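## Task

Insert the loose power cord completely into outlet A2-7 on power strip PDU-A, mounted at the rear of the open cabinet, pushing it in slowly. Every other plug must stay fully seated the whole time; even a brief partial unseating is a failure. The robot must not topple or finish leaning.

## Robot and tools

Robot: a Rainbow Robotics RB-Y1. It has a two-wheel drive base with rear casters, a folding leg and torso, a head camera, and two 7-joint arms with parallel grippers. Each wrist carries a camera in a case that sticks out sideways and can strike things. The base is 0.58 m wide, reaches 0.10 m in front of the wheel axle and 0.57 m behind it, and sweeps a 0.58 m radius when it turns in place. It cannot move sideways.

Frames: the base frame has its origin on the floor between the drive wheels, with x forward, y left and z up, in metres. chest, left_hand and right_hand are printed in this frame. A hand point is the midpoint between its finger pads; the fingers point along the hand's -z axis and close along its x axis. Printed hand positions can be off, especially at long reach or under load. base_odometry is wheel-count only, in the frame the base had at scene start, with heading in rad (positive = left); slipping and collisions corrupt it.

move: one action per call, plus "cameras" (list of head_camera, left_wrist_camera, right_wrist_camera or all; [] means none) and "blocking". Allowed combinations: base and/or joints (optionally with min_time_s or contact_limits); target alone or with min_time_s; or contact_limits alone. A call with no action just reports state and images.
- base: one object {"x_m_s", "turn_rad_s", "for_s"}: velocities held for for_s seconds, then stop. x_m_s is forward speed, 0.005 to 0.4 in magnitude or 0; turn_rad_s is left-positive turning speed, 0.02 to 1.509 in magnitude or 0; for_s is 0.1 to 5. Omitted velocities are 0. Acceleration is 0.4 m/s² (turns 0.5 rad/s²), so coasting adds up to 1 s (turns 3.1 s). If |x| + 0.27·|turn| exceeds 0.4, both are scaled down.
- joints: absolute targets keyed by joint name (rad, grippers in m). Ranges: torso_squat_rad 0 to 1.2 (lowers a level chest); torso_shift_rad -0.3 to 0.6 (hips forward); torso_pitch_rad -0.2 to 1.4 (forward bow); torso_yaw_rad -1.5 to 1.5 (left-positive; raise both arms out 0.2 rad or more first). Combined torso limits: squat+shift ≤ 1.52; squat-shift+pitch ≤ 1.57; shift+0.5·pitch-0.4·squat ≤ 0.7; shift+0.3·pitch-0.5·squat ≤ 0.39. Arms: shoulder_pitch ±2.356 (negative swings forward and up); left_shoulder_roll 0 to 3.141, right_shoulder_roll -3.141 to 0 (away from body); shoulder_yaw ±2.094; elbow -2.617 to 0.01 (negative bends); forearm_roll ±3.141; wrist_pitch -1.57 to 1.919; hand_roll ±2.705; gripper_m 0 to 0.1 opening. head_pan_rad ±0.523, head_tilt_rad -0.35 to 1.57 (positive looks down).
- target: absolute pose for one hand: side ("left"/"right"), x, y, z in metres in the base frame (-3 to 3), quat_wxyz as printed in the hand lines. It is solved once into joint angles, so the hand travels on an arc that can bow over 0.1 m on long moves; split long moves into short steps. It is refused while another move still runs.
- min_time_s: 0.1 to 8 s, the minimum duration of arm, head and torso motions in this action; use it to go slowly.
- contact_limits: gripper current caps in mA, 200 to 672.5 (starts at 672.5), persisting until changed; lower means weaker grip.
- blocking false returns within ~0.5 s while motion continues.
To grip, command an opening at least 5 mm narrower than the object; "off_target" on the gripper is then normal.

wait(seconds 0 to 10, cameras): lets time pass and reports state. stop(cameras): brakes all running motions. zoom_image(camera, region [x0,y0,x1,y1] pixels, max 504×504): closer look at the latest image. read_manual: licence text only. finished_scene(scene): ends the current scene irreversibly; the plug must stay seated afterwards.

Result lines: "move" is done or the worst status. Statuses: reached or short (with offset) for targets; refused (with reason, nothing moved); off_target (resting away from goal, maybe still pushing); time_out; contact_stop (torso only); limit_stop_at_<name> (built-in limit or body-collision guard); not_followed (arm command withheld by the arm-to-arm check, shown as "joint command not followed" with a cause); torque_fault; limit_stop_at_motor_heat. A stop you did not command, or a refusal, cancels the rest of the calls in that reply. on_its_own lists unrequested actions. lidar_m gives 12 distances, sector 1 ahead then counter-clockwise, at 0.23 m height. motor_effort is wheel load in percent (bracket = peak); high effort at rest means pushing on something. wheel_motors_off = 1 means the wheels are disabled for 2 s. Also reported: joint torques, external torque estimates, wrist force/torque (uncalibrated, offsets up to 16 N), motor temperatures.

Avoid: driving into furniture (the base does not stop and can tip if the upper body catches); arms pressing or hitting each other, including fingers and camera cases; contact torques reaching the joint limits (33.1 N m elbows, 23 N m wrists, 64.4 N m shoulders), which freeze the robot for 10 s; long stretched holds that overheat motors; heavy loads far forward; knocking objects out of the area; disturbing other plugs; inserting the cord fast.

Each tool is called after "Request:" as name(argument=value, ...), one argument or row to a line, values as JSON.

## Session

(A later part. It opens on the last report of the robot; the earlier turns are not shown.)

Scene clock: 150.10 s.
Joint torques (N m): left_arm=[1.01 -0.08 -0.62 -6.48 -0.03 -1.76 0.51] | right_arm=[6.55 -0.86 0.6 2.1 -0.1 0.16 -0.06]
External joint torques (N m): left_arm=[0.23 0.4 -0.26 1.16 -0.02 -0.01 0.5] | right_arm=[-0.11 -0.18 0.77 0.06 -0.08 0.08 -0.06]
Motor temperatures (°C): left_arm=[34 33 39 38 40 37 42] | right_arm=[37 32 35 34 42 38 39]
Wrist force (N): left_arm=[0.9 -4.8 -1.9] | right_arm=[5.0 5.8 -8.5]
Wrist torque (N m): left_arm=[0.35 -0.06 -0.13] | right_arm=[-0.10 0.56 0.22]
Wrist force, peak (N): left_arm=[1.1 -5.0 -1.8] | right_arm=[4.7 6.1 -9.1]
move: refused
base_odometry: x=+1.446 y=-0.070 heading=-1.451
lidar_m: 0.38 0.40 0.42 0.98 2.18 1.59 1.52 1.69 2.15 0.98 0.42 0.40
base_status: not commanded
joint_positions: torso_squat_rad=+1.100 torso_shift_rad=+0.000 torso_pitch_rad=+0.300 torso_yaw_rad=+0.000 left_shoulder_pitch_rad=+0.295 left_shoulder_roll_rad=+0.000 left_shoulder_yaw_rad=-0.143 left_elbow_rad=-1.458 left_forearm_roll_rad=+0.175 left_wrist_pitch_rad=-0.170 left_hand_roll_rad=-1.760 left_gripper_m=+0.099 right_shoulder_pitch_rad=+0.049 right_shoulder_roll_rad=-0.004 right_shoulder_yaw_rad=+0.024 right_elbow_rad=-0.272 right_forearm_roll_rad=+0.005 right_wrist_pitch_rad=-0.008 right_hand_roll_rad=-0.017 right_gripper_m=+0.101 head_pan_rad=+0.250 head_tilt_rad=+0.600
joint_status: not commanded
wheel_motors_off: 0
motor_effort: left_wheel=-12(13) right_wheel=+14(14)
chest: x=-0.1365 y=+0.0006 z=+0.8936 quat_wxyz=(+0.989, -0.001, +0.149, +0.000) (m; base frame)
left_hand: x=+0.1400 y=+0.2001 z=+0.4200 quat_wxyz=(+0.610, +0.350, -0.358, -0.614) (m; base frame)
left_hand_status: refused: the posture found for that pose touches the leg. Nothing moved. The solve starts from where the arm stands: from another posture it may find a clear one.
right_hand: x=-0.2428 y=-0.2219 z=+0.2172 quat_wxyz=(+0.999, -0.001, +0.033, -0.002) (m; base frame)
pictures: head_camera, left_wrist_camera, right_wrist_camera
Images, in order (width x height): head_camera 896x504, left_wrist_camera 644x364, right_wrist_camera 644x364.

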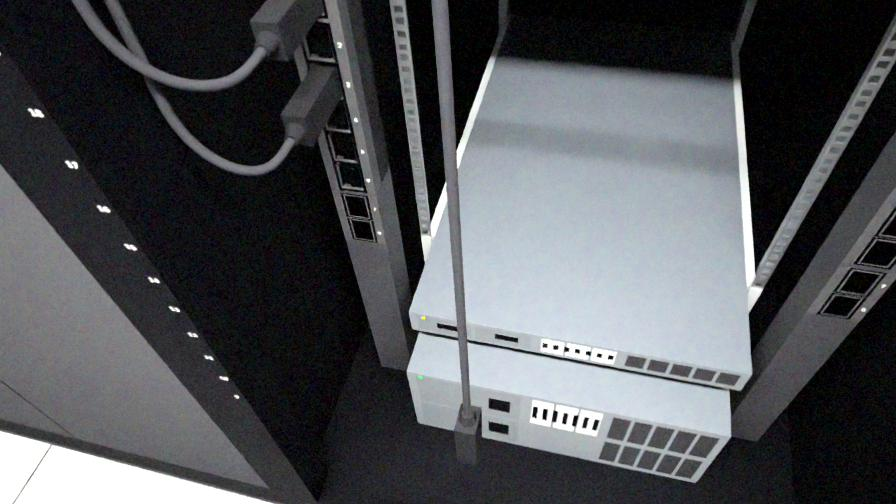

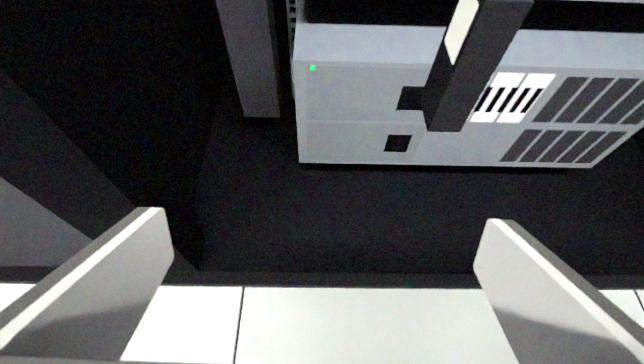

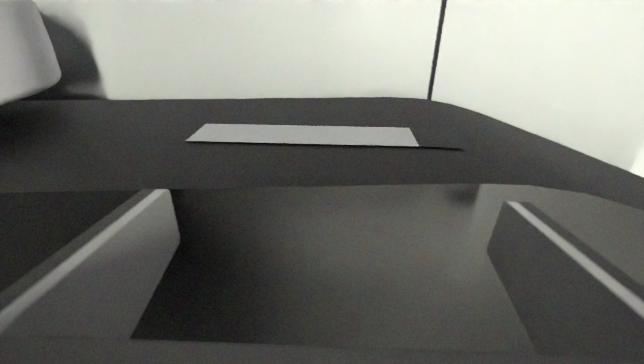

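Request:
move(
  target={"side": "left", "x": 0.16, "y": 0.27, "z": 0.87, "quat_wxyz": [0.5, 0.5, -0.5, -0.5]},
  min_time_s=3,
  cameras=["left_wrist_camera"],
)

Request:
move(
  target={"side": "left", "x": 0.34, "y": 0.29, "z": 0.9, "quat_wxyz": [0.5, 0.5, -0.5, -0.5]},
  min_time_s=2,
)

Scene clock: 158.83 s.
Joint torques (N m): left_arm=[3.74 5.13 4.12 -8.22 0.28 -1.88 0.41] | right_arm=[6.48 -0.85 0.48 2.07 -0.2 0.19 -0.04]
External joint torques (N m): left_arm=[0.46 1.14 0.45 1.12 0.13 -0.06 0.4] | right_arm=[-0.18 -0.17 0.64 0.03 -0.18 0.11 -0.04]
Motor temperatures (°C): left_arm=[34 33 39 38 40 37 42] | right_arm=[37 32 34 34 42 38 39]
Wrist force (N): left_arm=[1.3 -5.5 3.1] | right_arm=[4.5 6.0 -8.3]
Wrist torque (N m): left_arm=[0.44 -0.05 -0.13] | right_arm=[-0.12 0.52 0.25]
Wrist force, peak (N): left_arm=[1.3 -5.7 3.1] | right_arm=[5.1 6.1 -8.7]
move: short
base_odometry: x=+1.446 y=-0.070 heading=-1.451
lidar_m: 0.38 0.41 0.41 0.99 2.18 1.59 1.52 1.69 2.16 0.98 0.41 0.40
base_status: not commanded
joint_positions: torso_squat_rad=+1.100 torso_shift_rad=+0.000 torso_pitch_rad=+0.300 torso_yaw_rad=+0.000 left_shoulder_pitch_rad=+0.658 left_shoulder_roll_rad=+0.424 left_shoulder_yaw_rad=+0.131 left_elbow_rad=-2.617 left_forearm_roll_rad=+0.370 left_wrist_pitch_rad=-0.241 left_hand_roll_rad=-1.477 left_gripper_m=+0.099 right_shoulder_pitch_rad=+0.049 right_shoulder_roll_rad=-0.004 right_shoulder_yaw_rad=+0.024 right_elbow_rad=-0.272 right_forearm_roll_rad=+0.005 right_wrist_pitch_rad=-0.008 right_hand_roll_rad=-0.017 right_gripper_m=+0.101 head_pan_rad=+0.250 head_tilt_rad=+0.600
joint_status: all done
wheel_motors_off: 0
motor_effort: left_wheel=-13(13) right_wheel=+13(14)
chest: x=-0.1365 y=+0.0006 z=+0.8936 quat_wxyz=(+0.989, -0.001, +0.149, +0.000) (m; base frame)
left_hand: x=+0.1602 y=+0.2703 z=+0.8694 quat_wxyz=(+0.377, +0.532, -0.608, -0.453) (m; base frame)
left_hand_status: short (checked arc, as near as the solve gets, planned for 3.0 s): 1 mm and 19.9 deg off. The place is met; only the turn is off.
right_hand: x=-0.2428 y=-0.2219 z=+0.2172 quat_wxyz=(+0.999, -0.001, +0.033, -0.002) (m; base frame)
pictures: left_wrist_camera
Images, in order (width x height): left_wrist_camera 644x364.

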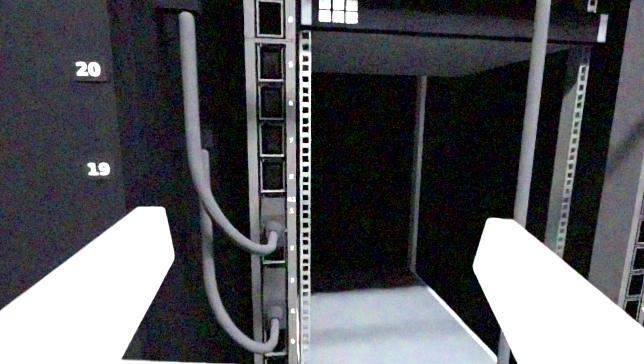

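Scene clock: 161.27 s.
Joint torques (N m): left_arm=[3.35 15.69 50.66 18.96 -19.74 2.79 0.06] | right_arm=[6.39 -0.65 0.53 2.12 -0.17 0.25 -0.05]
External joint torques (N m): left_arm=[12.7 9 47.11 26.2 -19.45 4.71 0.05] | right_arm=[-0.22 -0.07 0.68 0.1 -0.15 0.18 -0.04]
Motor temperatures (°C): left_arm=[34 33 39 38 41 37 42] | right_arm=[37 32 34 34 42 38 39]
Wrist force (N): left_arm=[121.4 -5.3 45.8] | right_arm=[4.5 5.5 -8.3]
Wrist torque (N m): left_arm=[0.43 5.02 -0.18] | right_arm=[-0.06 0.51 0.22]
Wrist force, peak (N): left_arm=[78.4 -44.7 197.9] | right_arm=[5.4 6.2 -9.0]
move: done
base_odometry: x=+1.446 y=-0.070 heading=-1.452
lidar_m: 0.38 0.41 0.42 0.98 2.18 1.59 1.52 1.68 2.17 0.98 0.42 0.40
base_status: not commanded
joint_positions: torso_squat_rad=+1.100 torso_shift_rad=-0.001 torso_pitch_rad=+0.299 torso_yaw_rad=-0.001 left_shoulder_pitch_rad=-0.334 left_shoulder_roll_rad=+0.389 left_shoulder_yaw_rad=+0.267 left_elbow_rad=-2.441 left_forearm_roll_rad=+0.229 left_wrist_pitch_rad=+0.927 left_hand_roll_rad=-1.346 left_gripper_m=+0.085 right_shoulder_pitch_rad=+0.049 right_shoulder_roll_rad=-0.004 right_shoulder_yaw_rad=+0.024 right_elbow_rad=-0.272 right_forearm_roll_rad=+0.005 right_wrist_pitch_rad=-0.008 right_hand_roll_rad=-0.017 right_gripper_m=+0.101 head_pan_rad=+0.250 head_tilt_rad=+0.600
joint_status: all done
wheel_motors_off: 0
motor_effort: left_wheel=-20(41) right_wheel=+39(74)
chest: x=-0.1371 y=-0.0006 z=+0.8936 quat_wxyz=(+0.989, +0.001, +0.149, -0.001) (m; base frame)
left_hand: x=+0.3394 y=+0.2804 z=+0.9028 quat_wxyz=(+0.494, +0.496, -0.507, -0.503) (m; base frame)
left_hand_status: reached (checked arc, planned for 2.0 s): 10 mm and 1.2 deg off.
right_hand: x=-0.2429 y=-0.2214 z=+0.2166 quat_wxyz=(+0.999, +0.000, +0.033, -0.003) (m; base frame)
pictures: head_camera, left_wrist_camera, right_wrist_camera
Images, in order (width x height): head_camera 896x504, left_wrist_camera 644x364, right_wrist_camera 644x364.

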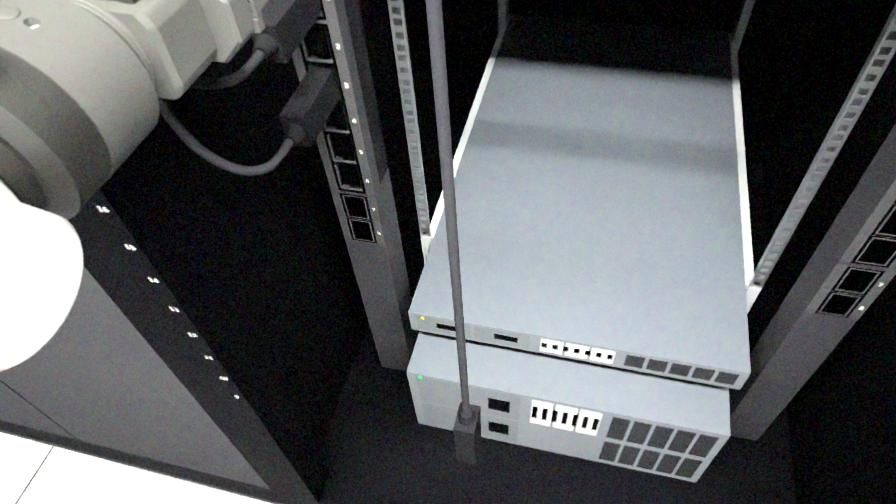

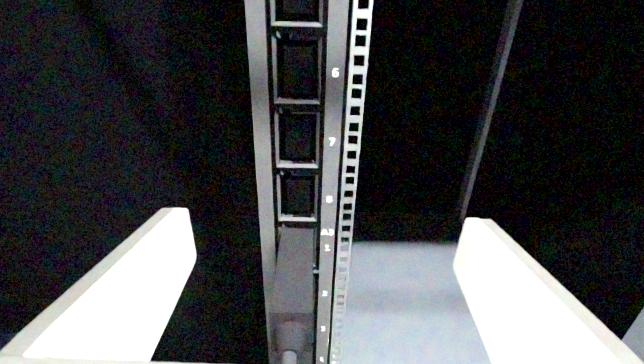

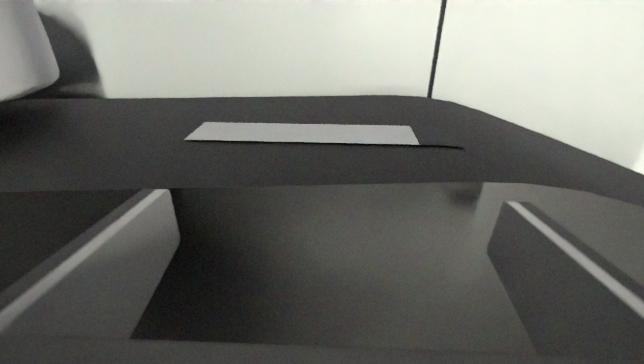

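Request:
zoom_image(
  camera="left_wrist_camera",
  region=[230, 0, 370, 240],
)

Request:
move(
  joints={"left_shoulder_pitch_rad": 0.2, "left_elbow_rad": -2.6, "left_wrist_pitch_rad": 0.4},
  min_time_s=2,
)

Scaled by 2.100 from the camera's 644x364 image, which has a finer 1265x715 frame.

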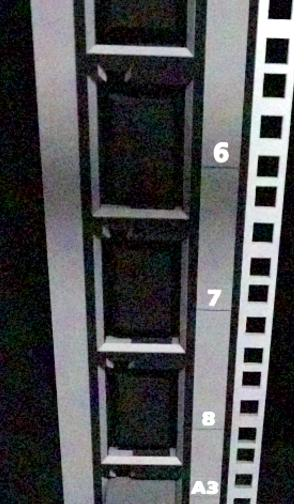

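Scene clock: 175.40 s.
Joint torques (N m): left_arm=[18.4 -2.18 42.61 14.11 -13.28 7.43 0.58] | right_arm=[6.43 -0.57 0.36 2.01 -0.13 0.14 -0.08]
External joint torques (N m): left_arm=[22.06 -7.87 38.58 22.46 -13.1 9.29 0.56] | right_arm=[-0.23 0.03 0.51 -0.03 -0.11 0.06 -0.08]
External joint torques when the fault began: left_arm=[34.04 -10.01 37.95 30.31 -12.86 14.39 0.98]
Motor temperatures (°C): left_arm=[34 33 42 39 45 38 42] | right_arm=[37 32 34 34 42 38 39]
Wrist force (N): left_arm=[95.6 8.2 -31.5] | right_arm=[4.6 5.9 -8.5]
Wrist torque (N m): left_arm=[1.03 -3.85 -0.31] | right_arm=[-0.12 0.55 0.24]
Wrist force, peak (N): left_arm=[121.8 -5.2 45.7] | right_arm=[6.9 5.5 -8.5]
move: torque_fault
TORQUE FAULT: left_elbow_rad reached its load limit. The robot stopped for 10 seconds, dropped its targets and accepts commands again. Before the stop ended, the hold on left_elbow_rad was turned back by 0.1 degrees, the way its load pushed it. The stop added 9.1 s to the call.
base_odometry: x=+1.446 y=-0.070 heading=-1.452
lidar_m: 0.38 0.41 0.43 0.98 2.16 1.59 1.52 1.68 2.17 0.98 0.42 0.40
base_status: not commanded
joint_positions: torso_squat_rad=+1.100 torso_shift_rad=+0.000 torso_pitch_rad=+0.300 torso_yaw_rad=-0.002 left_shoulder_pitch_rad=+0.089 left_shoulder_roll_rad=+0.395 left_shoulder_yaw_rad=+0.260 left_elbow_rad=-2.568 left_forearm_roll_rad=+0.231 left_wrist_pitch_rad=+0.529 left_hand_roll_rad=-1.346 left_gripper_m=+0.098 right_shoulder_pitch_rad=+0.049 right_shoulder_roll_rad=-0.004 right_shoulder_yaw_rad=+0.024 right_elbow_rad=-0.272 right_forearm_roll_rad=+0.005 right_wrist_pitch_rad=-0.008 right_hand_roll_rad=-0.017 right_gripper_m=+0.101 head_pan_rad=+0.250 head_tilt_rad=+0.600
joint_status: left_shoulder_pitch_rad torque_fault (moved +0.422 of +0.534); left_elbow_rad torque_fault (moved -0.126 of -0.159); left_wrist_pitch_rad torque_fault (moved -0.398 of -0.527)
wheel_motors_off: 0
on_its_own: left_shoulder_pitch_rad is held at +0.095, not at your +0.200, since a torque_fault; left_elbow_rad is held at -2.562, not at your -2.600, since a torque_fault; left_wrist_pitch_rad is held at +0.531, not at your +0.400, since a torque_fault
motor_effort: left_wheel=-41(46) right_wheel=+32(42)
chest: x=-0.1365 y=-0.0005 z=+0.8936 quat_wxyz=(+0.989, +0.001, +0.149, -0.001) (m; base frame)
left_hand: x=+0.2706 y=+0.2908 z=+0.8753 quat_wxyz=(+0.447, +0.530, -0.521, -0.498) (m; base frame)
right_hand: x=-0.2433 y=-0.2214 z=+0.2168 quat_wxyz=(+0.999, +0.000, +0.033, -0.003) (m; base frame)
pictures: head_camera, left_wrist_camera, right_wrist_camera
Images, in order (width x height): head_camera 896x504, left_wrist_camera 644x364, right_wrist_camera 644x364.

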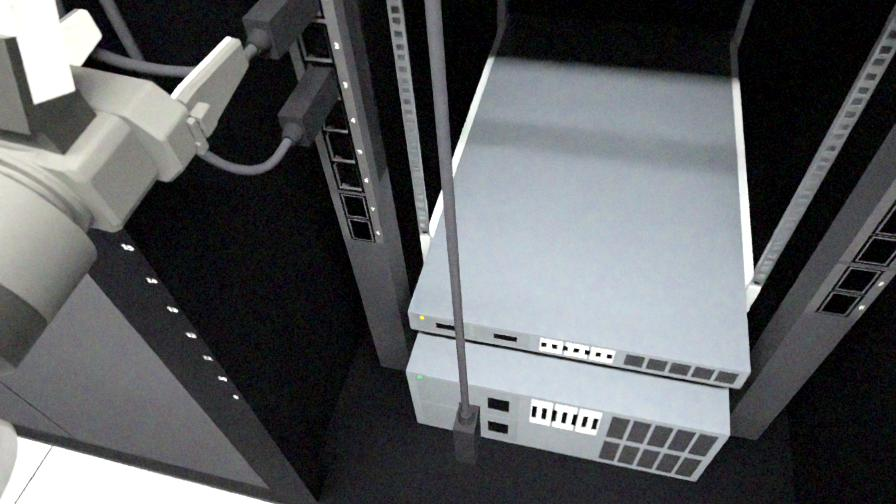

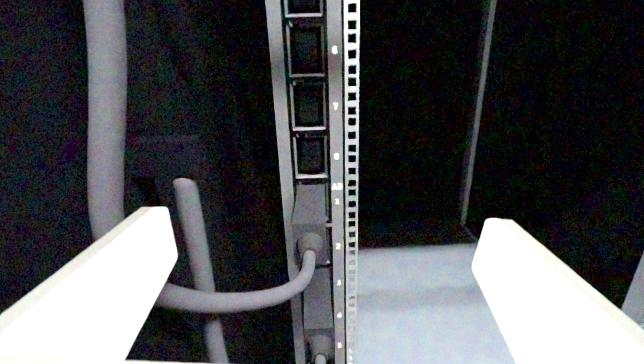

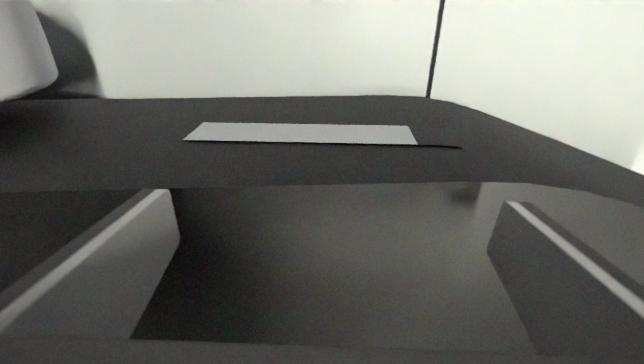

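Request:
move(
  joints={"torso_yaw_rad": -0.08},
  cameras=[],
)

Request:
move(
  base={"x_m_s": -0.1, "for_s": 1.5},
)

Scene clock: 182.00 s.
Joint torques (N m): left_arm=[-3.16 5.11 3.83 -6.77 -0.15 -1.37 0.43] | right_arm=[5.64 -1.29 0.28 1.78 -0.07 0.05 -0.07]
External joint torques (N m): left_arm=[0.52 -0.43 -0.04 1.72 0.02 0.5 0.41] | right_arm=[-1.01 0.09 0.52 -0.25 -0.05 -0.02 -0.07]
Motor temperatures (°C): left_arm=[35 33 43 39 46 38 42] | right_arm=[37 32 34 34 42 38 39]
Wrist force (N): left_arm=[1.5 -5.5 1.9] | right_arm=[4.8 6.1 -8.4]
Wrist torque (N m): left_arm=[0.52 -0.14 -0.17] | right_arm=[-0.10 0.54 0.21]
Wrist force, peak (N): left_arm=[95.6 8.3 -31.9] | right_arm=[5.9 6.6 -8.2]
move: done
base_odometry: x=+1.446 y=-0.070 heading=-1.451
lidar_m: 0.38 0.40 0.42 0.99 2.17 1.59 1.51 1.60 2.17 0.98 0.41 0.40
base_status: not commanded
joint_positions: torso_squat_rad=+1.100 torso_shift_rad=+0.000 torso_pitch_rad=+0.300 torso_yaw_rad=-0.080 left_shoulder_pitch_rad=+0.094 left_shoulder_roll_rad=+0.393 left_shoulder_yaw_rad=+0.269 left_elbow_rad=-2.563 left_forearm_roll_rad=+0.228 left_wrist_pitch_rad=+0.531 left_hand_roll_rad=-1.346 left_gripper_m=+0.099 right_shoulder_pitch_rad=+0.050 right_shoulder_roll_rad=-0.004 right_shoulder_yaw_rad=+0.024 right_elbow_rad=-0.272 right_forearm_roll_rad=+0.005 right_wrist_pitch_rad=-0.008 right_hand_roll_rad=-0.017 right_gripper_m=+0.101 head_pan_rad=+0.250 head_tilt_rad=+0.600
joint_status: all done
wheel_motors_off: 0
on_its_own: left_shoulder_pitch_rad is held at +0.095, not at your +0.200, since a torque_fault; left_elbow_rad is held at -2.562, not at your -2.600, since a torque_fault; left_wrist_pitch_rad is held at +0.531, not at your +0.400, since a torque_fault
motor_effort: left_wheel=-14(41) right_wheel=+14(36)
chest: x=-0.1366 y=+0.0005 z=+0.8936 quat_wxyz=(+0.988, -0.007, +0.149, -0.040) (m; base frame)
left_hand: x=+0.2914 y=+0.2661 z=+0.8654 quat_wxyz=(+0.440, +0.507, -0.540, -0.508) (m; base frame)
right_hand: x=-0.2602 y=-0.2290 z=+0.2225 quat_wxyz=(+0.999, -0.012, +0.033, -0.041) (m; base frame)
pictures: none
No camera images: "cameras" was empty.

Scene clock: 184.60 s.
Joint torques (N m): left_arm=[-3.15 4.69 4.12 -7.36 -0.21 -1.55 0.41] | right_arm=[6.13 -1.25 0.52 1.87 -0.12 0.1 -0.12]
External joint torques (N m): left_arm=[0.54 -0.84 0.26 1.13 -0.04 0.33 0.4] | right_arm=[-0.51 0.13 0.76 -0.16 -0.1 0.02 -0.12]
Motor temperatures (°C): left_arm=[34 33 42 39 45 38 42] | right_arm=[36 32 34 34 42 38 39]
Wrist force (N): left_arm=[0.7 -6.6 1.9] | right_arm=[4.5 6.1 -8.5]
Wrist torque (N m): left_arm=[0.52 -0.12 -0.12] | right_arm=[-0.13 0.50 0.21]
Wrist force, peak (N): left_arm=[0.6 -6.8 2.1] | right_arm=[5.2 5.9 -8.8]
move: done
base_odometry: x=+1.428 y=+0.078 heading=-1.450
lidar_m: 0.54 0.52 0.57 1.59 1.95 1.44 1.36 1.45 1.95 1.55 0.55 0.52
base_status: done (sent for 1.5 of 1.5 s)
joint_positions: torso_squat_rad=+1.100 torso_shift_rad=+0.000 torso_pitch_rad=+0.300 torso_yaw_rad=-0.080 left_shoulder_pitch_rad=+0.095 left_shoulder_roll_rad=+0.393 left_shoulder_yaw_rad=+0.269 left_elbow_rad=-2.563 left_forearm_roll_rad=+0.228 left_wrist_pitch_rad=+0.531 left_hand_roll_rad=-1.346 left_gripper_m=+0.099 right_shoulder_pitch_rad=+0.049 right_shoulder_roll_rad=-0.004 right_shoulder_yaw_rad=+0.024 right_elbow_rad=-0.272 right_forearm_roll_rad=+0.005 right_wrist_pitch_rad=-0.008 right_hand_roll_rad=-0.017 right_gripper_m=+0.101 head_pan_rad=+0.250 head_tilt_rad=+0.600
joint_status: not commanded
wheel_motors_off: 0
on_its_own: left_shoulder_pitch_rad is held at +0.095, not at your +0.200, since a torque_fault; left_elbow_rad is held at -2.562, not at your -2.600, since a torque_fault; left_wrist_pitch_rad is held at +0.531, not at your +0.400, since a torque_fault
motor_effort: left_wheel=+11(31) right_wheel=-19(27)
chest: x=-0.1366 y=+0.0005 z=+0.8936 quat_wxyz=(+0.988, -0.007, +0.149, -0.040) (m; base frame)
left_hand: x=+0.2914 y=+0.2662 z=+0.8653 quat_wxyz=(+0.440, +0.507, -0.539, -0.508) (m; base frame)
right_hand: x=-0.2601 y=-0.2291 z=+0.2225 quat_wxyz=(+0.999, -0.012, +0.033, -0.041) (m; base frame)
pictures: head_camera, left_wrist_camera, right_wrist_camera
Images, in order (width x height): head_camera 896x504, left_wrist_camera 644x364, right_wrist_camera 644x364.

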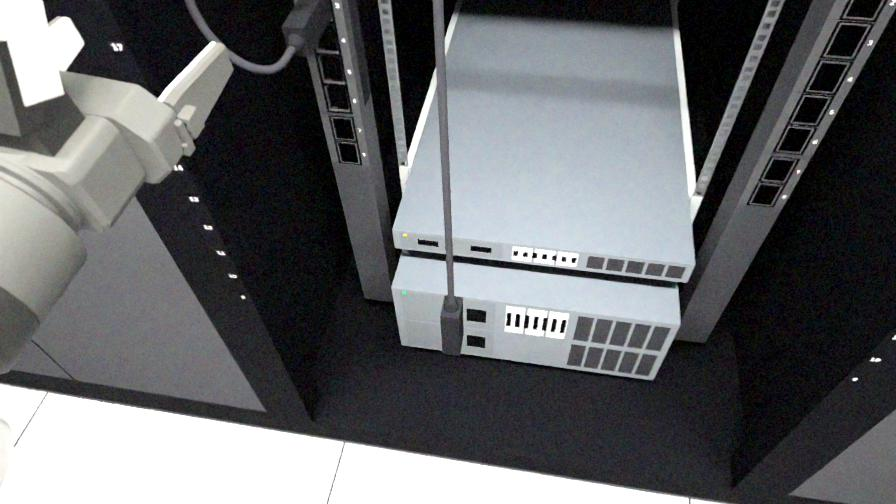

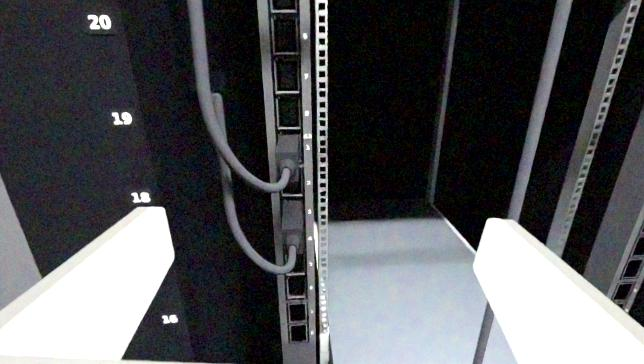

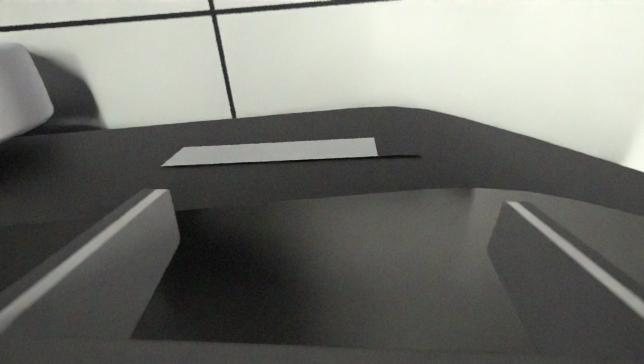

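Request:
zoom_image(
  camera="left_wrist_camera",
  region=[180, 0, 360, 180],
)

Request:
zoom_image(
  camera="left_wrist_camera",
  region=[180, 170, 360, 350],
)

Request:
zoom_image(
  camera="head_camera",
  region=[400, 260, 500, 370],
)

Scaled by 2.800 from the camera's 644x364 image, which has a finer 1265x715 frame.

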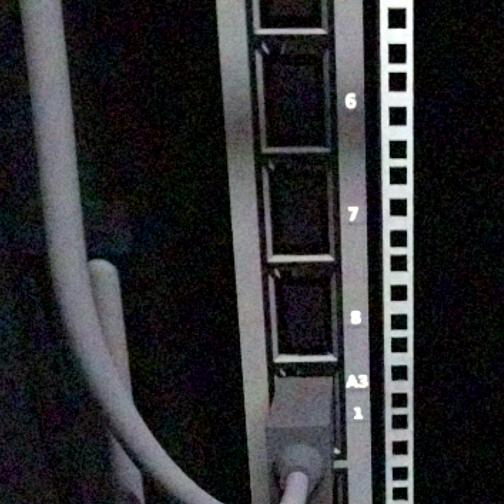

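Scaled by 2.800 from the camera's 644x364 image, which has a finer 1265x715 frame.

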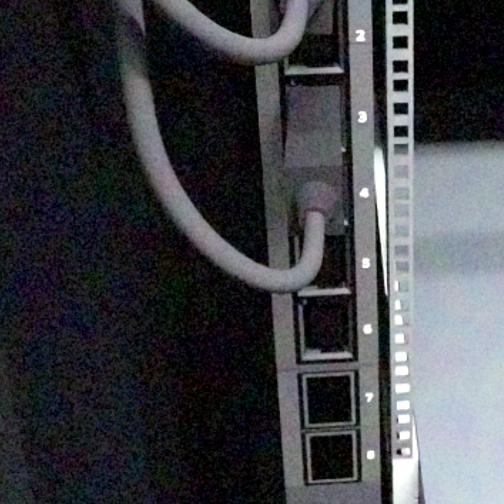

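Scaled by 4.582 from the camera's 896x504 image, which has a finer 1280x720 frame.

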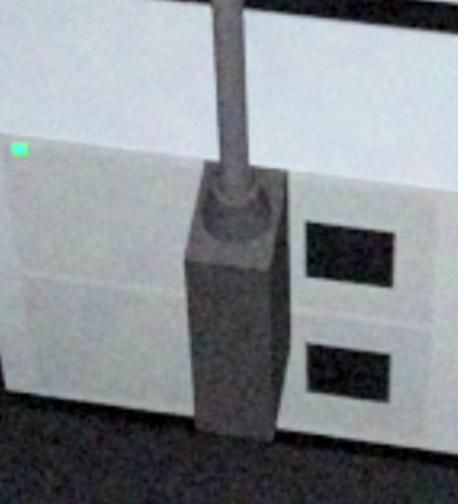

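Request:
move(
  joints={"left_shoulder_pitch_rad": 0.6, "left_shoulder_roll_rad": 0.35, "left_shoulder_yaw_rad": 0, "left_elbow_rad": -1.3, "left_wrist_pitch_rad": 0, "left_forearm_roll_rad": 0, "left_hand_roll_rad": 0, "right_shoulder_pitch_rad": 0.3, "right_shoulder_roll_rad": -0.35, "right_elbow_rad": -1.5, "right_shoulder_yaw_rad": 0},
  min_time_s=2.5,
  cameras=[],
)

Request:
move(
  joints={"torso_squat_rad": 1.2, "torso_pitch_rad": 0.36, "torso_yaw_rad": 0.6, "head_pan_rad": -0.3, "head_tilt_rad": 0.7},
  base={"x_m_s": 0.1, "for_s": 1.4},
)

Scene clock: 223.60 s.
Joint torques (N m): left_arm=[8.37 5.82 2.99 -2.42 -0.1 -1.04 0.2] | right_arm=[2.99 -7.93 -4.76 -6.72 0.05 -1.22 -0.03]
External joint torques (N m): left_arm=[-1.56 -0.94 -0.61 0.35 -0.14 -0.24 0.22] | right_arm=[0.76 -0.21 -0.24 0.2 -0.11 0.26 -0.06]
Motor temperatures (°C): left_arm=[34 33 40 38 41 37 42] | right_arm=[36 32 34 34 42 38 39]
Wrist force (N): left_arm=[-1.7 -2.2 -3.5] | right_arm=[-0.1 7.3 -6.0]
Wrist torque (N m): left_arm=[0.23 -0.21 -0.10] | right_arm=[-0.18 0.26 0.23]
Wrist force, peak (N): left_arm=[0.6 -6.6 2.2] | right_arm=[5.1 6.8 -8.8]
move: done
base_odometry: x=+1.428 y=+0.078 heading=-1.450
lidar_m: 0.53 0.52 0.57 1.59 1.95 1.43 1.37 1.42 1.96 1.54 0.55 0.52
base_status: not commanded
joint_positions: torso_squat_rad=+1.100 torso_shift_rad=+0.000 torso_pitch_rad=+0.300 torso_yaw_rad=-0.080 left_shoulder_pitch_rad=+0.600 left_shoulder_roll_rad=+0.350 left_shoulder_yaw_rad=+0.000 left_elbow_rad=-1.300 left_forearm_roll_rad=+0.000 left_wrist_pitch_rad=+0.000 left_hand_roll_rad=+0.000 left_gripper_m=+0.099 right_shoulder_pitch_rad=+0.300 right_shoulder_roll_rad=-0.350 right_shoulder_yaw_rad=+0.000 right_elbow_rad=-1.500 right_forearm_roll_rad=+0.005 right_wrist_pitch_rad=-0.008 right_hand_roll_rad=-0.017 right_gripper_m=+0.101 head_pan_rad=+0.250 head_tilt_rad=+0.600
joint_status: all done
wheel_motors_off: 0
motor_effort: left_wheel=+11(12) right_wheel=-19(19)
chest: x=-0.1366 y=+0.0005 z=+0.8936 quat_wxyz=(+0.988, -0.007, +0.149, -0.040) (m; base frame)
left_hand: x=-0.1047 y=+0.4243 z=+0.3402 quat_wxyz=(+0.963, +0.133, -0.202, -0.118) (m; base frame)
right_hand: x=+0.0982 y=-0.4130 z=+0.4370 quat_wxyz=(+0.888, -0.152, -0.426, +0.086) (m; base frame)
pictures: none
No camera images: "cameras" was empty.

Scene clock: 225.70 s.
Joint torques (N m): left_arm=[8.59 11.05 5.71 -1.92 -0.05 -0.83 -0.04] | right_arm=[1.73 -3.4 -2.24 -6.93 0.09 -1.4 -0.08]
External joint torques (N m): left_arm=[-0.98 -0.15 -0.22 0.31 -0.11 -0.16 -0.03] | right_arm=[-0.11 -0.19 -0.35 0.56 -0.09 0.2 -0.12]
Motor temperatures (°C): left_arm=[34 33 40 38 41 37 42] | right_arm=[36 32 34 34 42 38 39]
Wrist force (N): left_arm=[-1.0 -3.5 -3.4] | right_arm=[0.0 6.3 -6.1]
Wrist torque (N m): left_arm=[0.31 -0.16 -0.11] | right_arm=[-0.15 0.31 0.23]
Wrist force, peak (N): left_arm=[-2.0 -4.0 -3.3] | right_arm=[-0.4 7.8 -5.7]
move: done
base_odometry: x=+1.445 y=-0.061 heading=-1.448
lidar_m: 0.39 0.41 0.42 1.05 2.14 1.58 1.50 1.56 2.16 1.00 0.42 0.41
base_status: done (sent for 1.4 of 1.4 s)
joint_positions: torso_squat_rad=+1.200 torso_shift_rad=+0.000 torso_pitch_rad=+0.360 torso_yaw_rad=+0.600 left_shoulder_pitch_rad=+0.600 left_shoulder_roll_rad=+0.350 left_shoulder_yaw_rad=+0.000 left_elbow_rad=-1.300 left_forearm_roll_rad=+0.000 left_wrist_pitch_rad=+0.000 left_hand_roll_rad=+0.000 left_gripper_m=+0.099 right_shoulder_pitch_rad=+0.300 right_shoulder_roll_rad=-0.350 right_shoulder_yaw_rad=+0.000 right_elbow_rad=-1.500 right_forearm_roll_rad=+0.005 right_wrist_pitch_rad=-0.008 right_hand_roll_rad=-0.017 right_gripper_m=+0.101 head_pan_rad=-0.300 head_tilt_rad=+0.700
joint_status: all done
wheel_motors_off: 0
motor_effort: left_wheel=+14(27) right_wheel=-15(52)
chest: x=-0.1190 y=+0.0005 z=+0.8238 quat_wxyz=(+0.940, +0.052, +0.171, +0.291) (m; base frame)
left_hand: x=-0.4104 y=+0.4519 z=+0.3786 quat_wxyz=(+0.936, +0.290, -0.108, +0.167) (m; base frame)
right_hand: x=+0.2561 y=-0.0954 z=+0.2901 quat_wxyz=(+0.838, +0.090, -0.433, +0.319) (m; base frame)
pictures: head_camera, left_wrist_camera, right_wrist_camera
Images, in order (width x height): head_camera 896x504, left_wrist_camera 644x364, right_wrist_camera 644x364.

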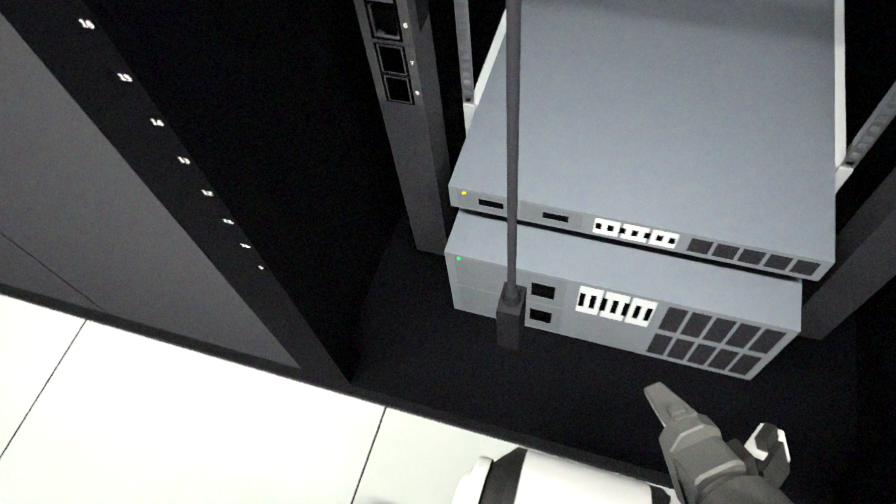

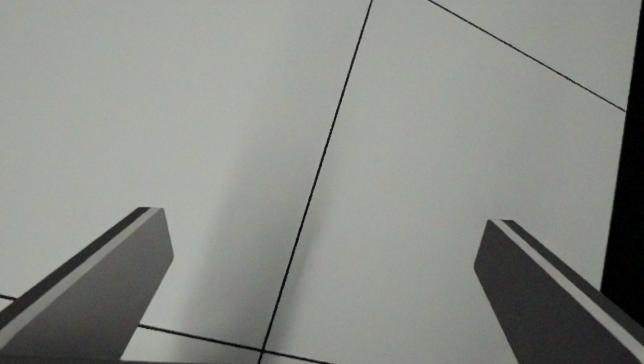

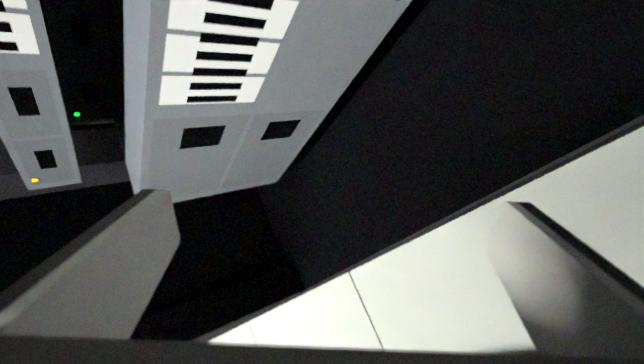

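Request:
move(
  target={"side": "right", "x": 0.31, "y": 0.0, "z": 0.44, "quat_wxyz": [0.9063, 0.4226, 0, 0]},
  min_time_s=2,
)

Scene clock: 243.53 s.
Joint torques (N m): left_arm=[8.47 10.82 5.59 -2.08 0.02 -0.75 0.14] | right_arm=[-7.23 -10.15 -6.67 -7.34 -1.02 -0.38 -0.25]
External joint torques (N m): left_arm=[-1.1 -0.38 -0.35 0.14 -0.04 -0.08 0.15] | right_arm=[-0.3 0.11 -0.27 0.45 -0.04 0.29 -0.26]
Motor temperatures (°C): left_arm=[34 33 40 38 41 37 42] | right_arm=[36 32 34 34 41 38 39]
Wrist force (N): left_arm=[-1.3 -3.6 -3.4] | right_arm=[4.2 0.8 -5.8]
Wrist torque (N m): left_arm=[0.33 -0.20 -0.11] | right_arm=[0.20 0.49 0.23]
Wrist force, peak (N): left_arm=[-1.5 -3.7 -3.4] | right_arm=[-0.7 6.7 -6.6]
move: done
base_odometry: x=+1.445 y=-0.061 heading=-1.448
lidar_m: 0.39 0.42 0.42 1.05 2.14 1.58 1.50 1.56 2.16 1.00 0.42 0.41
base_status: not commanded
joint_positions: torso_squat_rad=+1.200 torso_shift_rad=+0.000 torso_pitch_rad=+0.360 torso_yaw_rad=+0.600 left_shoulder_pitch_rad=+0.600 left_shoulder_roll_rad=+0.350 left_shoulder_yaw_rad=+0.000 left_elbow_rad=-1.300 left_forearm_roll_rad=+0.000 left_wrist_pitch_rad=+0.000 left_hand_roll_rad=+0.000 left_gripper_m=+0.099 right_shoulder_pitch_rad=-0.054 right_shoulder_roll_rad=-0.832 right_shoulder_yaw_rad=-0.057 right_elbow_rad=-1.745 right_forearm_roll_rad=-1.386 right_wrist_pitch_rad=+1.009 right_hand_roll_rad=-0.438 right_gripper_m=+0.101 head_pan_rad=-0.300 head_tilt_rad=+0.700
joint_status: all done
wheel_motors_off: 0
motor_effort: left_wheel=+14(15) right_wheel=-14(15)
chest: x=-0.1190 y=+0.0005 z=+0.8238 quat_wxyz=(+0.940, +0.052, +0.171, +0.291) (m; base frame)
left_hand: x=-0.4104 y=+0.4519 z=+0.3786 quat_wxyz=(+0.936, +0.290, -0.108, +0.167) (m; base frame)
right_hand: x=+0.3099 y=+0.0000 z=+0.4400 quat_wxyz=(+0.906, +0.422, +0.000, +0.000) (m; base frame)
right_hand_status: reached (checked arc, planned for 2.0 s): 0 mm and 0.0 deg off.
pictures: head_camera, left_wrist_camera, right_wrist_camera
Images, in order (width x height): head_camera 896x504, left_wrist_camera 644x364, right_wrist_camera 644x364.

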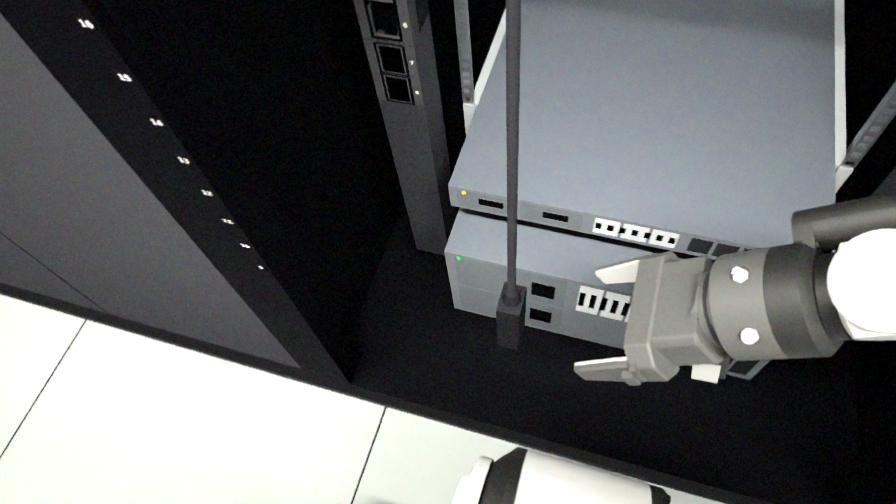

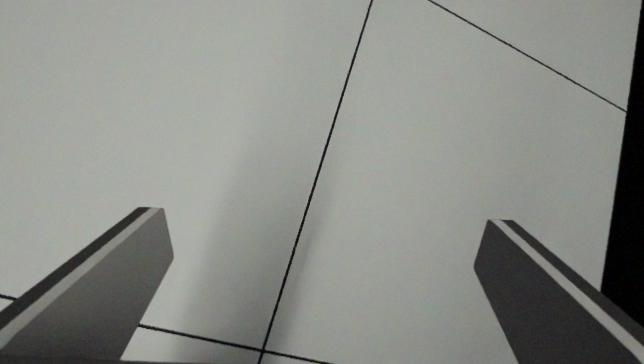

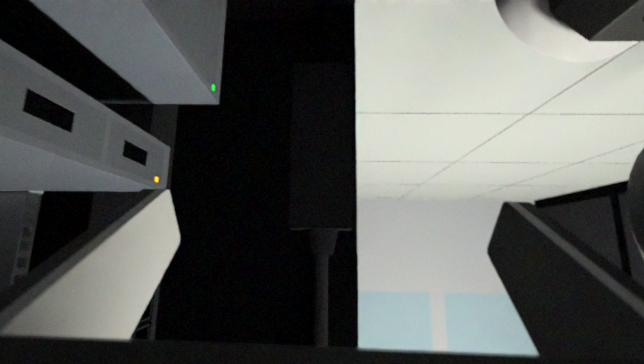

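Request:
zoom_image(
  camera="right_wrist_camera",
  region=[260, 30, 400, 260],
)

Scaled by 2.191 from the camera's 644x364 image, which has a finer 1265x715 frame.

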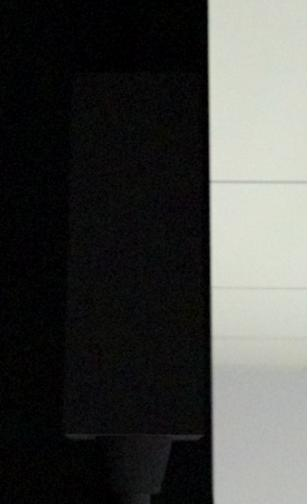

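Request:
move(
  target={"side": "right", "x": 0.31, "y": -0.04, "z": 0.42, "quat_wxyz": [0, 0, 0.6087, -0.7934]},
  min_time_s=3,
)

Scene clock: 293.60 s.
Joint torques (N m): left_arm=[8.54 10.86 5.32 -1.98 0.01 -0.75 0.16] | right_arm=[-6.65 -10.76 -6.11 -5.44 -1.79 1.07 -0.1]
External joint torques (N m): left_arm=[-1.03 -0.34 -0.62 0.25 -0.05 -0.07 0.17] | right_arm=[-1.27 0.87 -0.97 0.93 -0.18 0.26 -0.09]
Motor temperatures (°C): left_arm=[34 33 39 37 40 37 42] | right_arm=[36 32 34 34 41 37 38]
Wrist force (N): left_arm=[-1.2 -3.6 -3.1] | right_arm=[4.4 11.1 -4.4]
Wrist torque (N m): left_arm=[0.32 -0.17 -0.11] | right_arm=[-0.40 0.52 0.25]
Wrist force, peak (N): left_arm=[-1.2 -3.7 -3.6] | right_arm=[9.0 9.1 -5.3]
move: done
base_odometry: x=+1.445 y=-0.061 heading=-1.448
lidar_m: 0.39 0.42 0.42 1.05 2.14 1.57 1.50 1.56 2.17 0.99 0.42 0.41
base_status: not commanded
joint_positions: torso_squat_rad=+1.200 torso_shift_rad=+0.000 torso_pitch_rad=+0.360 torso_yaw_rad=+0.600 left_shoulder_pitch_rad=+0.600 left_shoulder_roll_rad=+0.350 left_shoulder_yaw_rad=+0.000 left_elbow_rad=-1.300 left_forearm_roll_rad=+0.000 left_wrist_pitch_rad=+0.000 left_hand_roll_rad=+0.000 left_gripper_m=+0.099 right_shoulder_pitch_rad=-0.092 right_shoulder_roll_rad=-0.764 right_shoulder_yaw_rad=-0.106 right_elbow_rad=-1.155 right_forearm_roll_rad=-2.127 right_wrist_pitch_rad=+1.191 right_hand_roll_rad=-2.705 right_gripper_m=+0.101 head_pan_rad=-0.300 head_tilt_rad=+0.700
joint_status: all done
wheel_motors_off: 0
motor_effort: left_wheel=+14(15) right_wheel=-14(15)
chest: x=-0.1190 y=+0.0005 z=+0.8238 quat_wxyz=(+0.940, +0.052, +0.171, +0.291) (m; base frame)
left_hand: x=-0.4104 y=+0.4519 z=+0.3786 quat_wxyz=(+0.936, +0.290, -0.108, +0.167) (m; base frame)
right_hand: x=+0.3096 y=-0.0398 z=+0.4204 quat_wxyz=(+0.002, -0.001, +0.612, -0.791) (m; base frame)
right_hand_status: reached (checked arc, planned for 3.0 s): 1 mm and 0.6 deg off.
pictures: head_camera, left_wrist_camera, right_wrist_camera
Images, in order (width x height): head_camera 896x504, left_wrist_camera 644x364, right_wrist_camera 644x364.

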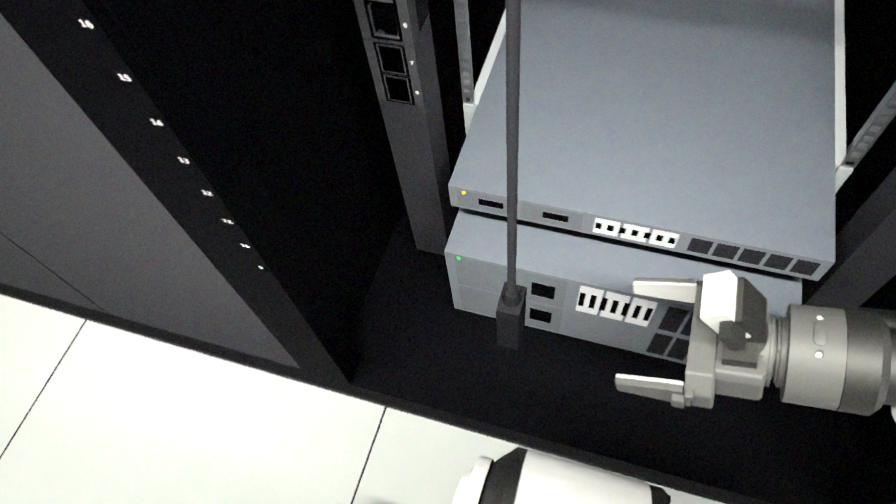

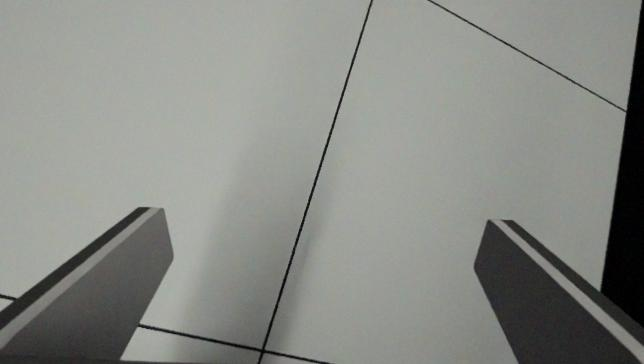

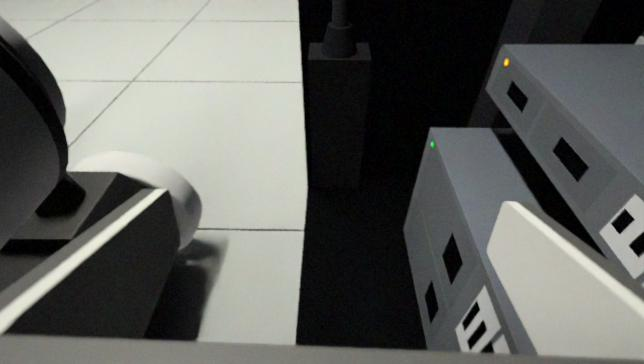

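Request:
move(
  target={"side": "right", "x": 0.318, "y": 0.045, "z": 0.395, "quat_wxyz": [0, 0, 0.6087, -0.7934]},
  min_time_s=2,
  cameras=["head_camera","right_wrist_camera"],
)

Request:
zoom_image(
  camera="right_wrist_camera",
  region=[150, 0, 500, 364],
)

Scene clock: 306.10 s.
Joint torques (N m): left_arm=[8.81 10.47 5.57 -1.98 -0.07 -0.92 0] | right_arm=[-10.52 -7.92 -1.62 -5.8 -1.39 0.63 0.27]
External joint torques (N m): left_arm=[-0.76 -0.73 -0.36 0.25 -0.13 -0.25 0.01] | right_arm=[-1.34 1.08 2.44 1.15 0.11 -0.21 0.28]
Motor temperatures (°C): left_arm=[34 33 39 37 40 37 42] | right_arm=[36 32 34 34 41 37 38]
Wrist force (N): left_arm=[-1.3 -3.6 -3.3] | right_arm=[3.9 10.9 -4.0]
Wrist torque (N m): left_arm=[0.32 -0.19 -0.10] | right_arm=[-0.38 0.47 0.22]
Wrist force, peak (N): left_arm=[-1.2 -3.7 -3.6] | right_arm=[3.9 11.9 -4.3]
move: done
base_odometry: x=+1.445 y=-0.061 heading=-1.448
lidar_m: 0.39 0.42 0.42 1.05 2.14 1.58 1.51 1.56 2.16 0.99 0.42 0.41
base_status: not commanded
joint_positions: torso_squat_rad=+1.200 torso_shift_rad=+0.000 torso_pitch_rad=+0.360 torso_yaw_rad=+0.600 left_shoulder_pitch_rad=+0.600 left_shoulder_roll_rad=+0.350 left_shoulder_yaw_rad=+0.000 left_elbow_rad=-1.300 left_forearm_roll_rad=+0.000 left_wrist_pitch_rad=+0.000 left_hand_roll_rad=+0.000 left_gripper_m=+0.099 right_shoulder_pitch_rad=-0.296 right_shoulder_roll_rad=-0.661 right_shoulder_yaw_rad=+0.045 right_elbow_rad=-1.013 right_forearm_roll_rad=-2.069 right_wrist_pitch_rad=+1.057 right_hand_roll_rad=-2.688 right_gripper_m=+0.101 head_pan_rad=-0.300 head_tilt_rad=+0.700
joint_status: all done
wheel_motors_off: 0
motor_effort: left_wheel=+14(15) right_wheel=-14(15)
chest: x=-0.1190 y=+0.0005 z=+0.8238 quat_wxyz=(+0.940, +0.052, +0.171, +0.291) (m; base frame)
left_hand: x=-0.4104 y=+0.4519 z=+0.3786 quat_wxyz=(+0.936, +0.290, -0.108, +0.167) (m; base frame)
right_hand: x=+0.3180 y=+0.0448 z=+0.3952 quat_wxyz=(+0.000, +0.000, +0.608, -0.794) (m; base frame)
right_hand_status: reached (checked arc, planned for 2.0 s): 0 mm and 0.1 deg off.
pictures: head_camera, right_wrist_camera
Images, in order (width x height): head_camera 896x504, right_wrist_camera 644x364.

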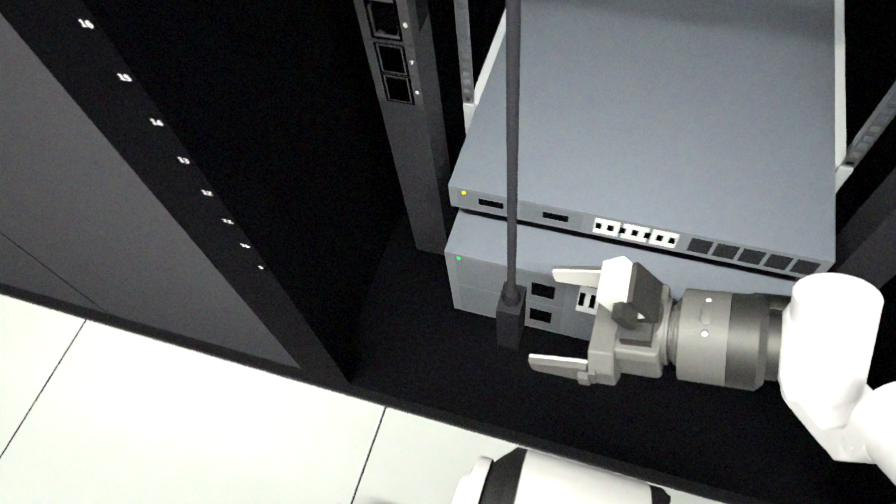

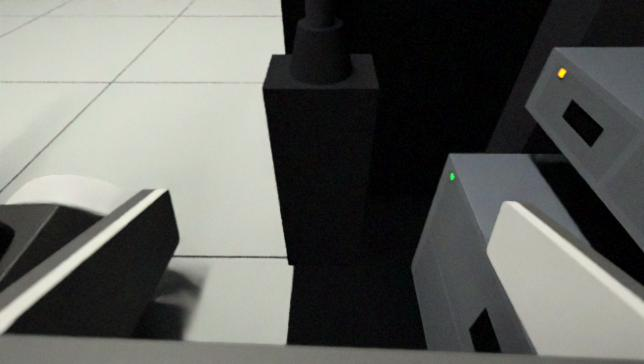

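Scaled by 1.385 from the camera's 644x364 image, which has a finer 1265x715 frame.

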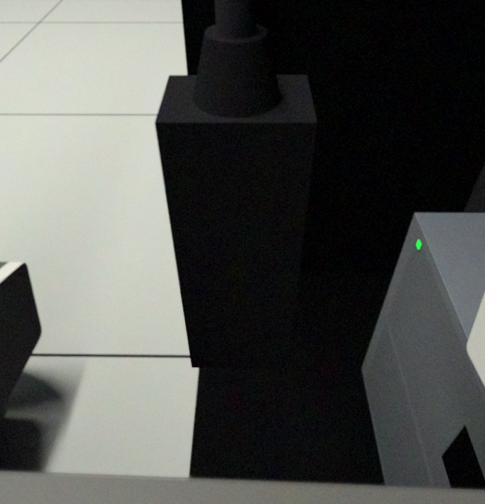

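Request:
move(
  target={"side": "right", "x": 0.318, "y": 0.115, "z": 0.393, "quat_wxyz": [0, 0, 0.6087, -0.7934]},
  min_time_s=2,
  cameras=["head_camera","right_wrist_camera"],
)

Scene clock: 317.67 s.
Joint torques (N m): left_arm=[8.9 10.95 5.45 -1.79 0.04 -0.9 0.05] | right_arm=[-13.16 -5.49 -1.11 -6.21 -1.39 0.67 -0.35]
External joint torques (N m): left_arm=[-0.67 -0.25 -0.48 0.43 -0.02 -0.23 0.06] | right_arm=[-1.22 1.01 2.36 1.22 0.01 -0.15 -0.34]
Motor temperatures (°C): left_arm=[34 33 39 37 40 37 42] | right_arm=[36 32 34 34 41 37 38]
Wrist force (N): left_arm=[-1.2 -3.4 -3.3] | right_arm=[4.0 11.7 -4.3]
Wrist torque (N m): left_arm=[0.30 -0.18 -0.11] | right_arm=[-0.46 0.48 0.20]
Wrist force, peak (N): left_arm=[-1.2 -3.7 -3.6] | right_arm=[4.6 11.8 -4.5]
move: done
base_odometry: x=+1.445 y=-0.061 heading=-1.448
lidar_m: 0.39 0.41 0.42 1.05 2.15 1.58 1.51 1.57 2.16 1.00 0.43 0.40
base_status: not commanded
joint_positions: torso_squat_rad=+1.200 torso_shift_rad=+0.000 torso_pitch_rad=+0.360 torso_yaw_rad=+0.600 left_shoulder_pitch_rad=+0.600 left_shoulder_roll_rad=+0.350 left_shoulder_yaw_rad=+0.000 left_elbow_rad=-1.300 left_forearm_roll_rad=+0.000 left_wrist_pitch_rad=+0.000 left_hand_roll_rad=+0.000 left_gripper_m=+0.099 right_shoulder_pitch_rad=-0.432 right_shoulder_roll_rad=-0.577 right_shoulder_yaw_rad=+0.152 right_elbow_rad=-0.937 right_forearm_roll_rad=-2.045 right_wrist_pitch_rad=+0.941 right_hand_roll_rad=-2.700 right_gripper_m=+0.101 head_pan_rad=-0.300 head_tilt_rad=+0.700
joint_status: all done
wheel_motors_off: 0
motor_effort: left_wheel=+15(15) right_wheel=-14(15)
chest: x=-0.1190 y=+0.0005 z=+0.8238 quat_wxyz=(+0.940, +0.052, +0.171, +0.291) (m; base frame)
left_hand: x=-0.4104 y=+0.4519 z=+0.3786 quat_wxyz=(+0.936, +0.290, -0.108, +0.167) (m; base frame)
right_hand: x=+0.3181 y=+0.1148 z=+0.3930 quat_wxyz=(+0.000, +0.000, +0.609, -0.793) (m; base frame)
right_hand_status: reached (checked arc, planned for 2.0 s): 0 mm and 0.0 deg off.
pictures: head_camera, right_wrist_camera
Images, in order (width x height): head_camera 896x504, right_wrist_camera 644x364.

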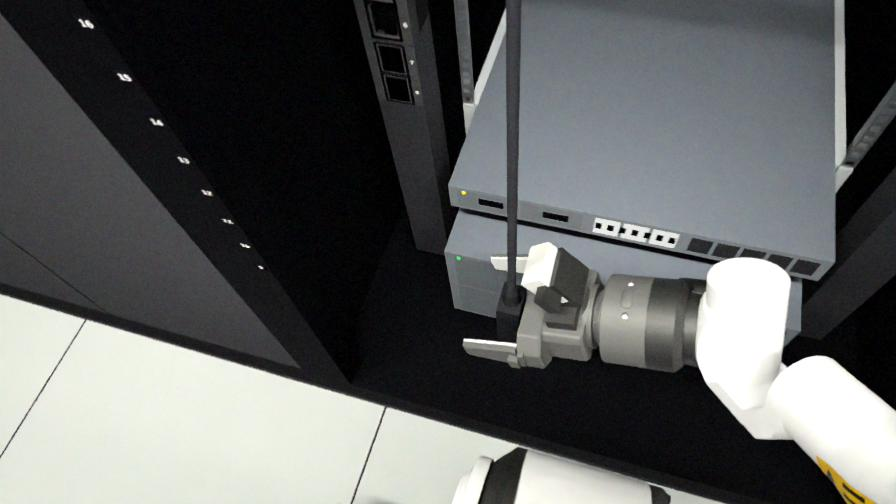

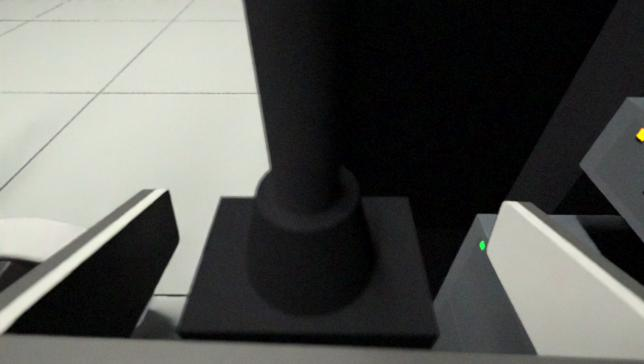

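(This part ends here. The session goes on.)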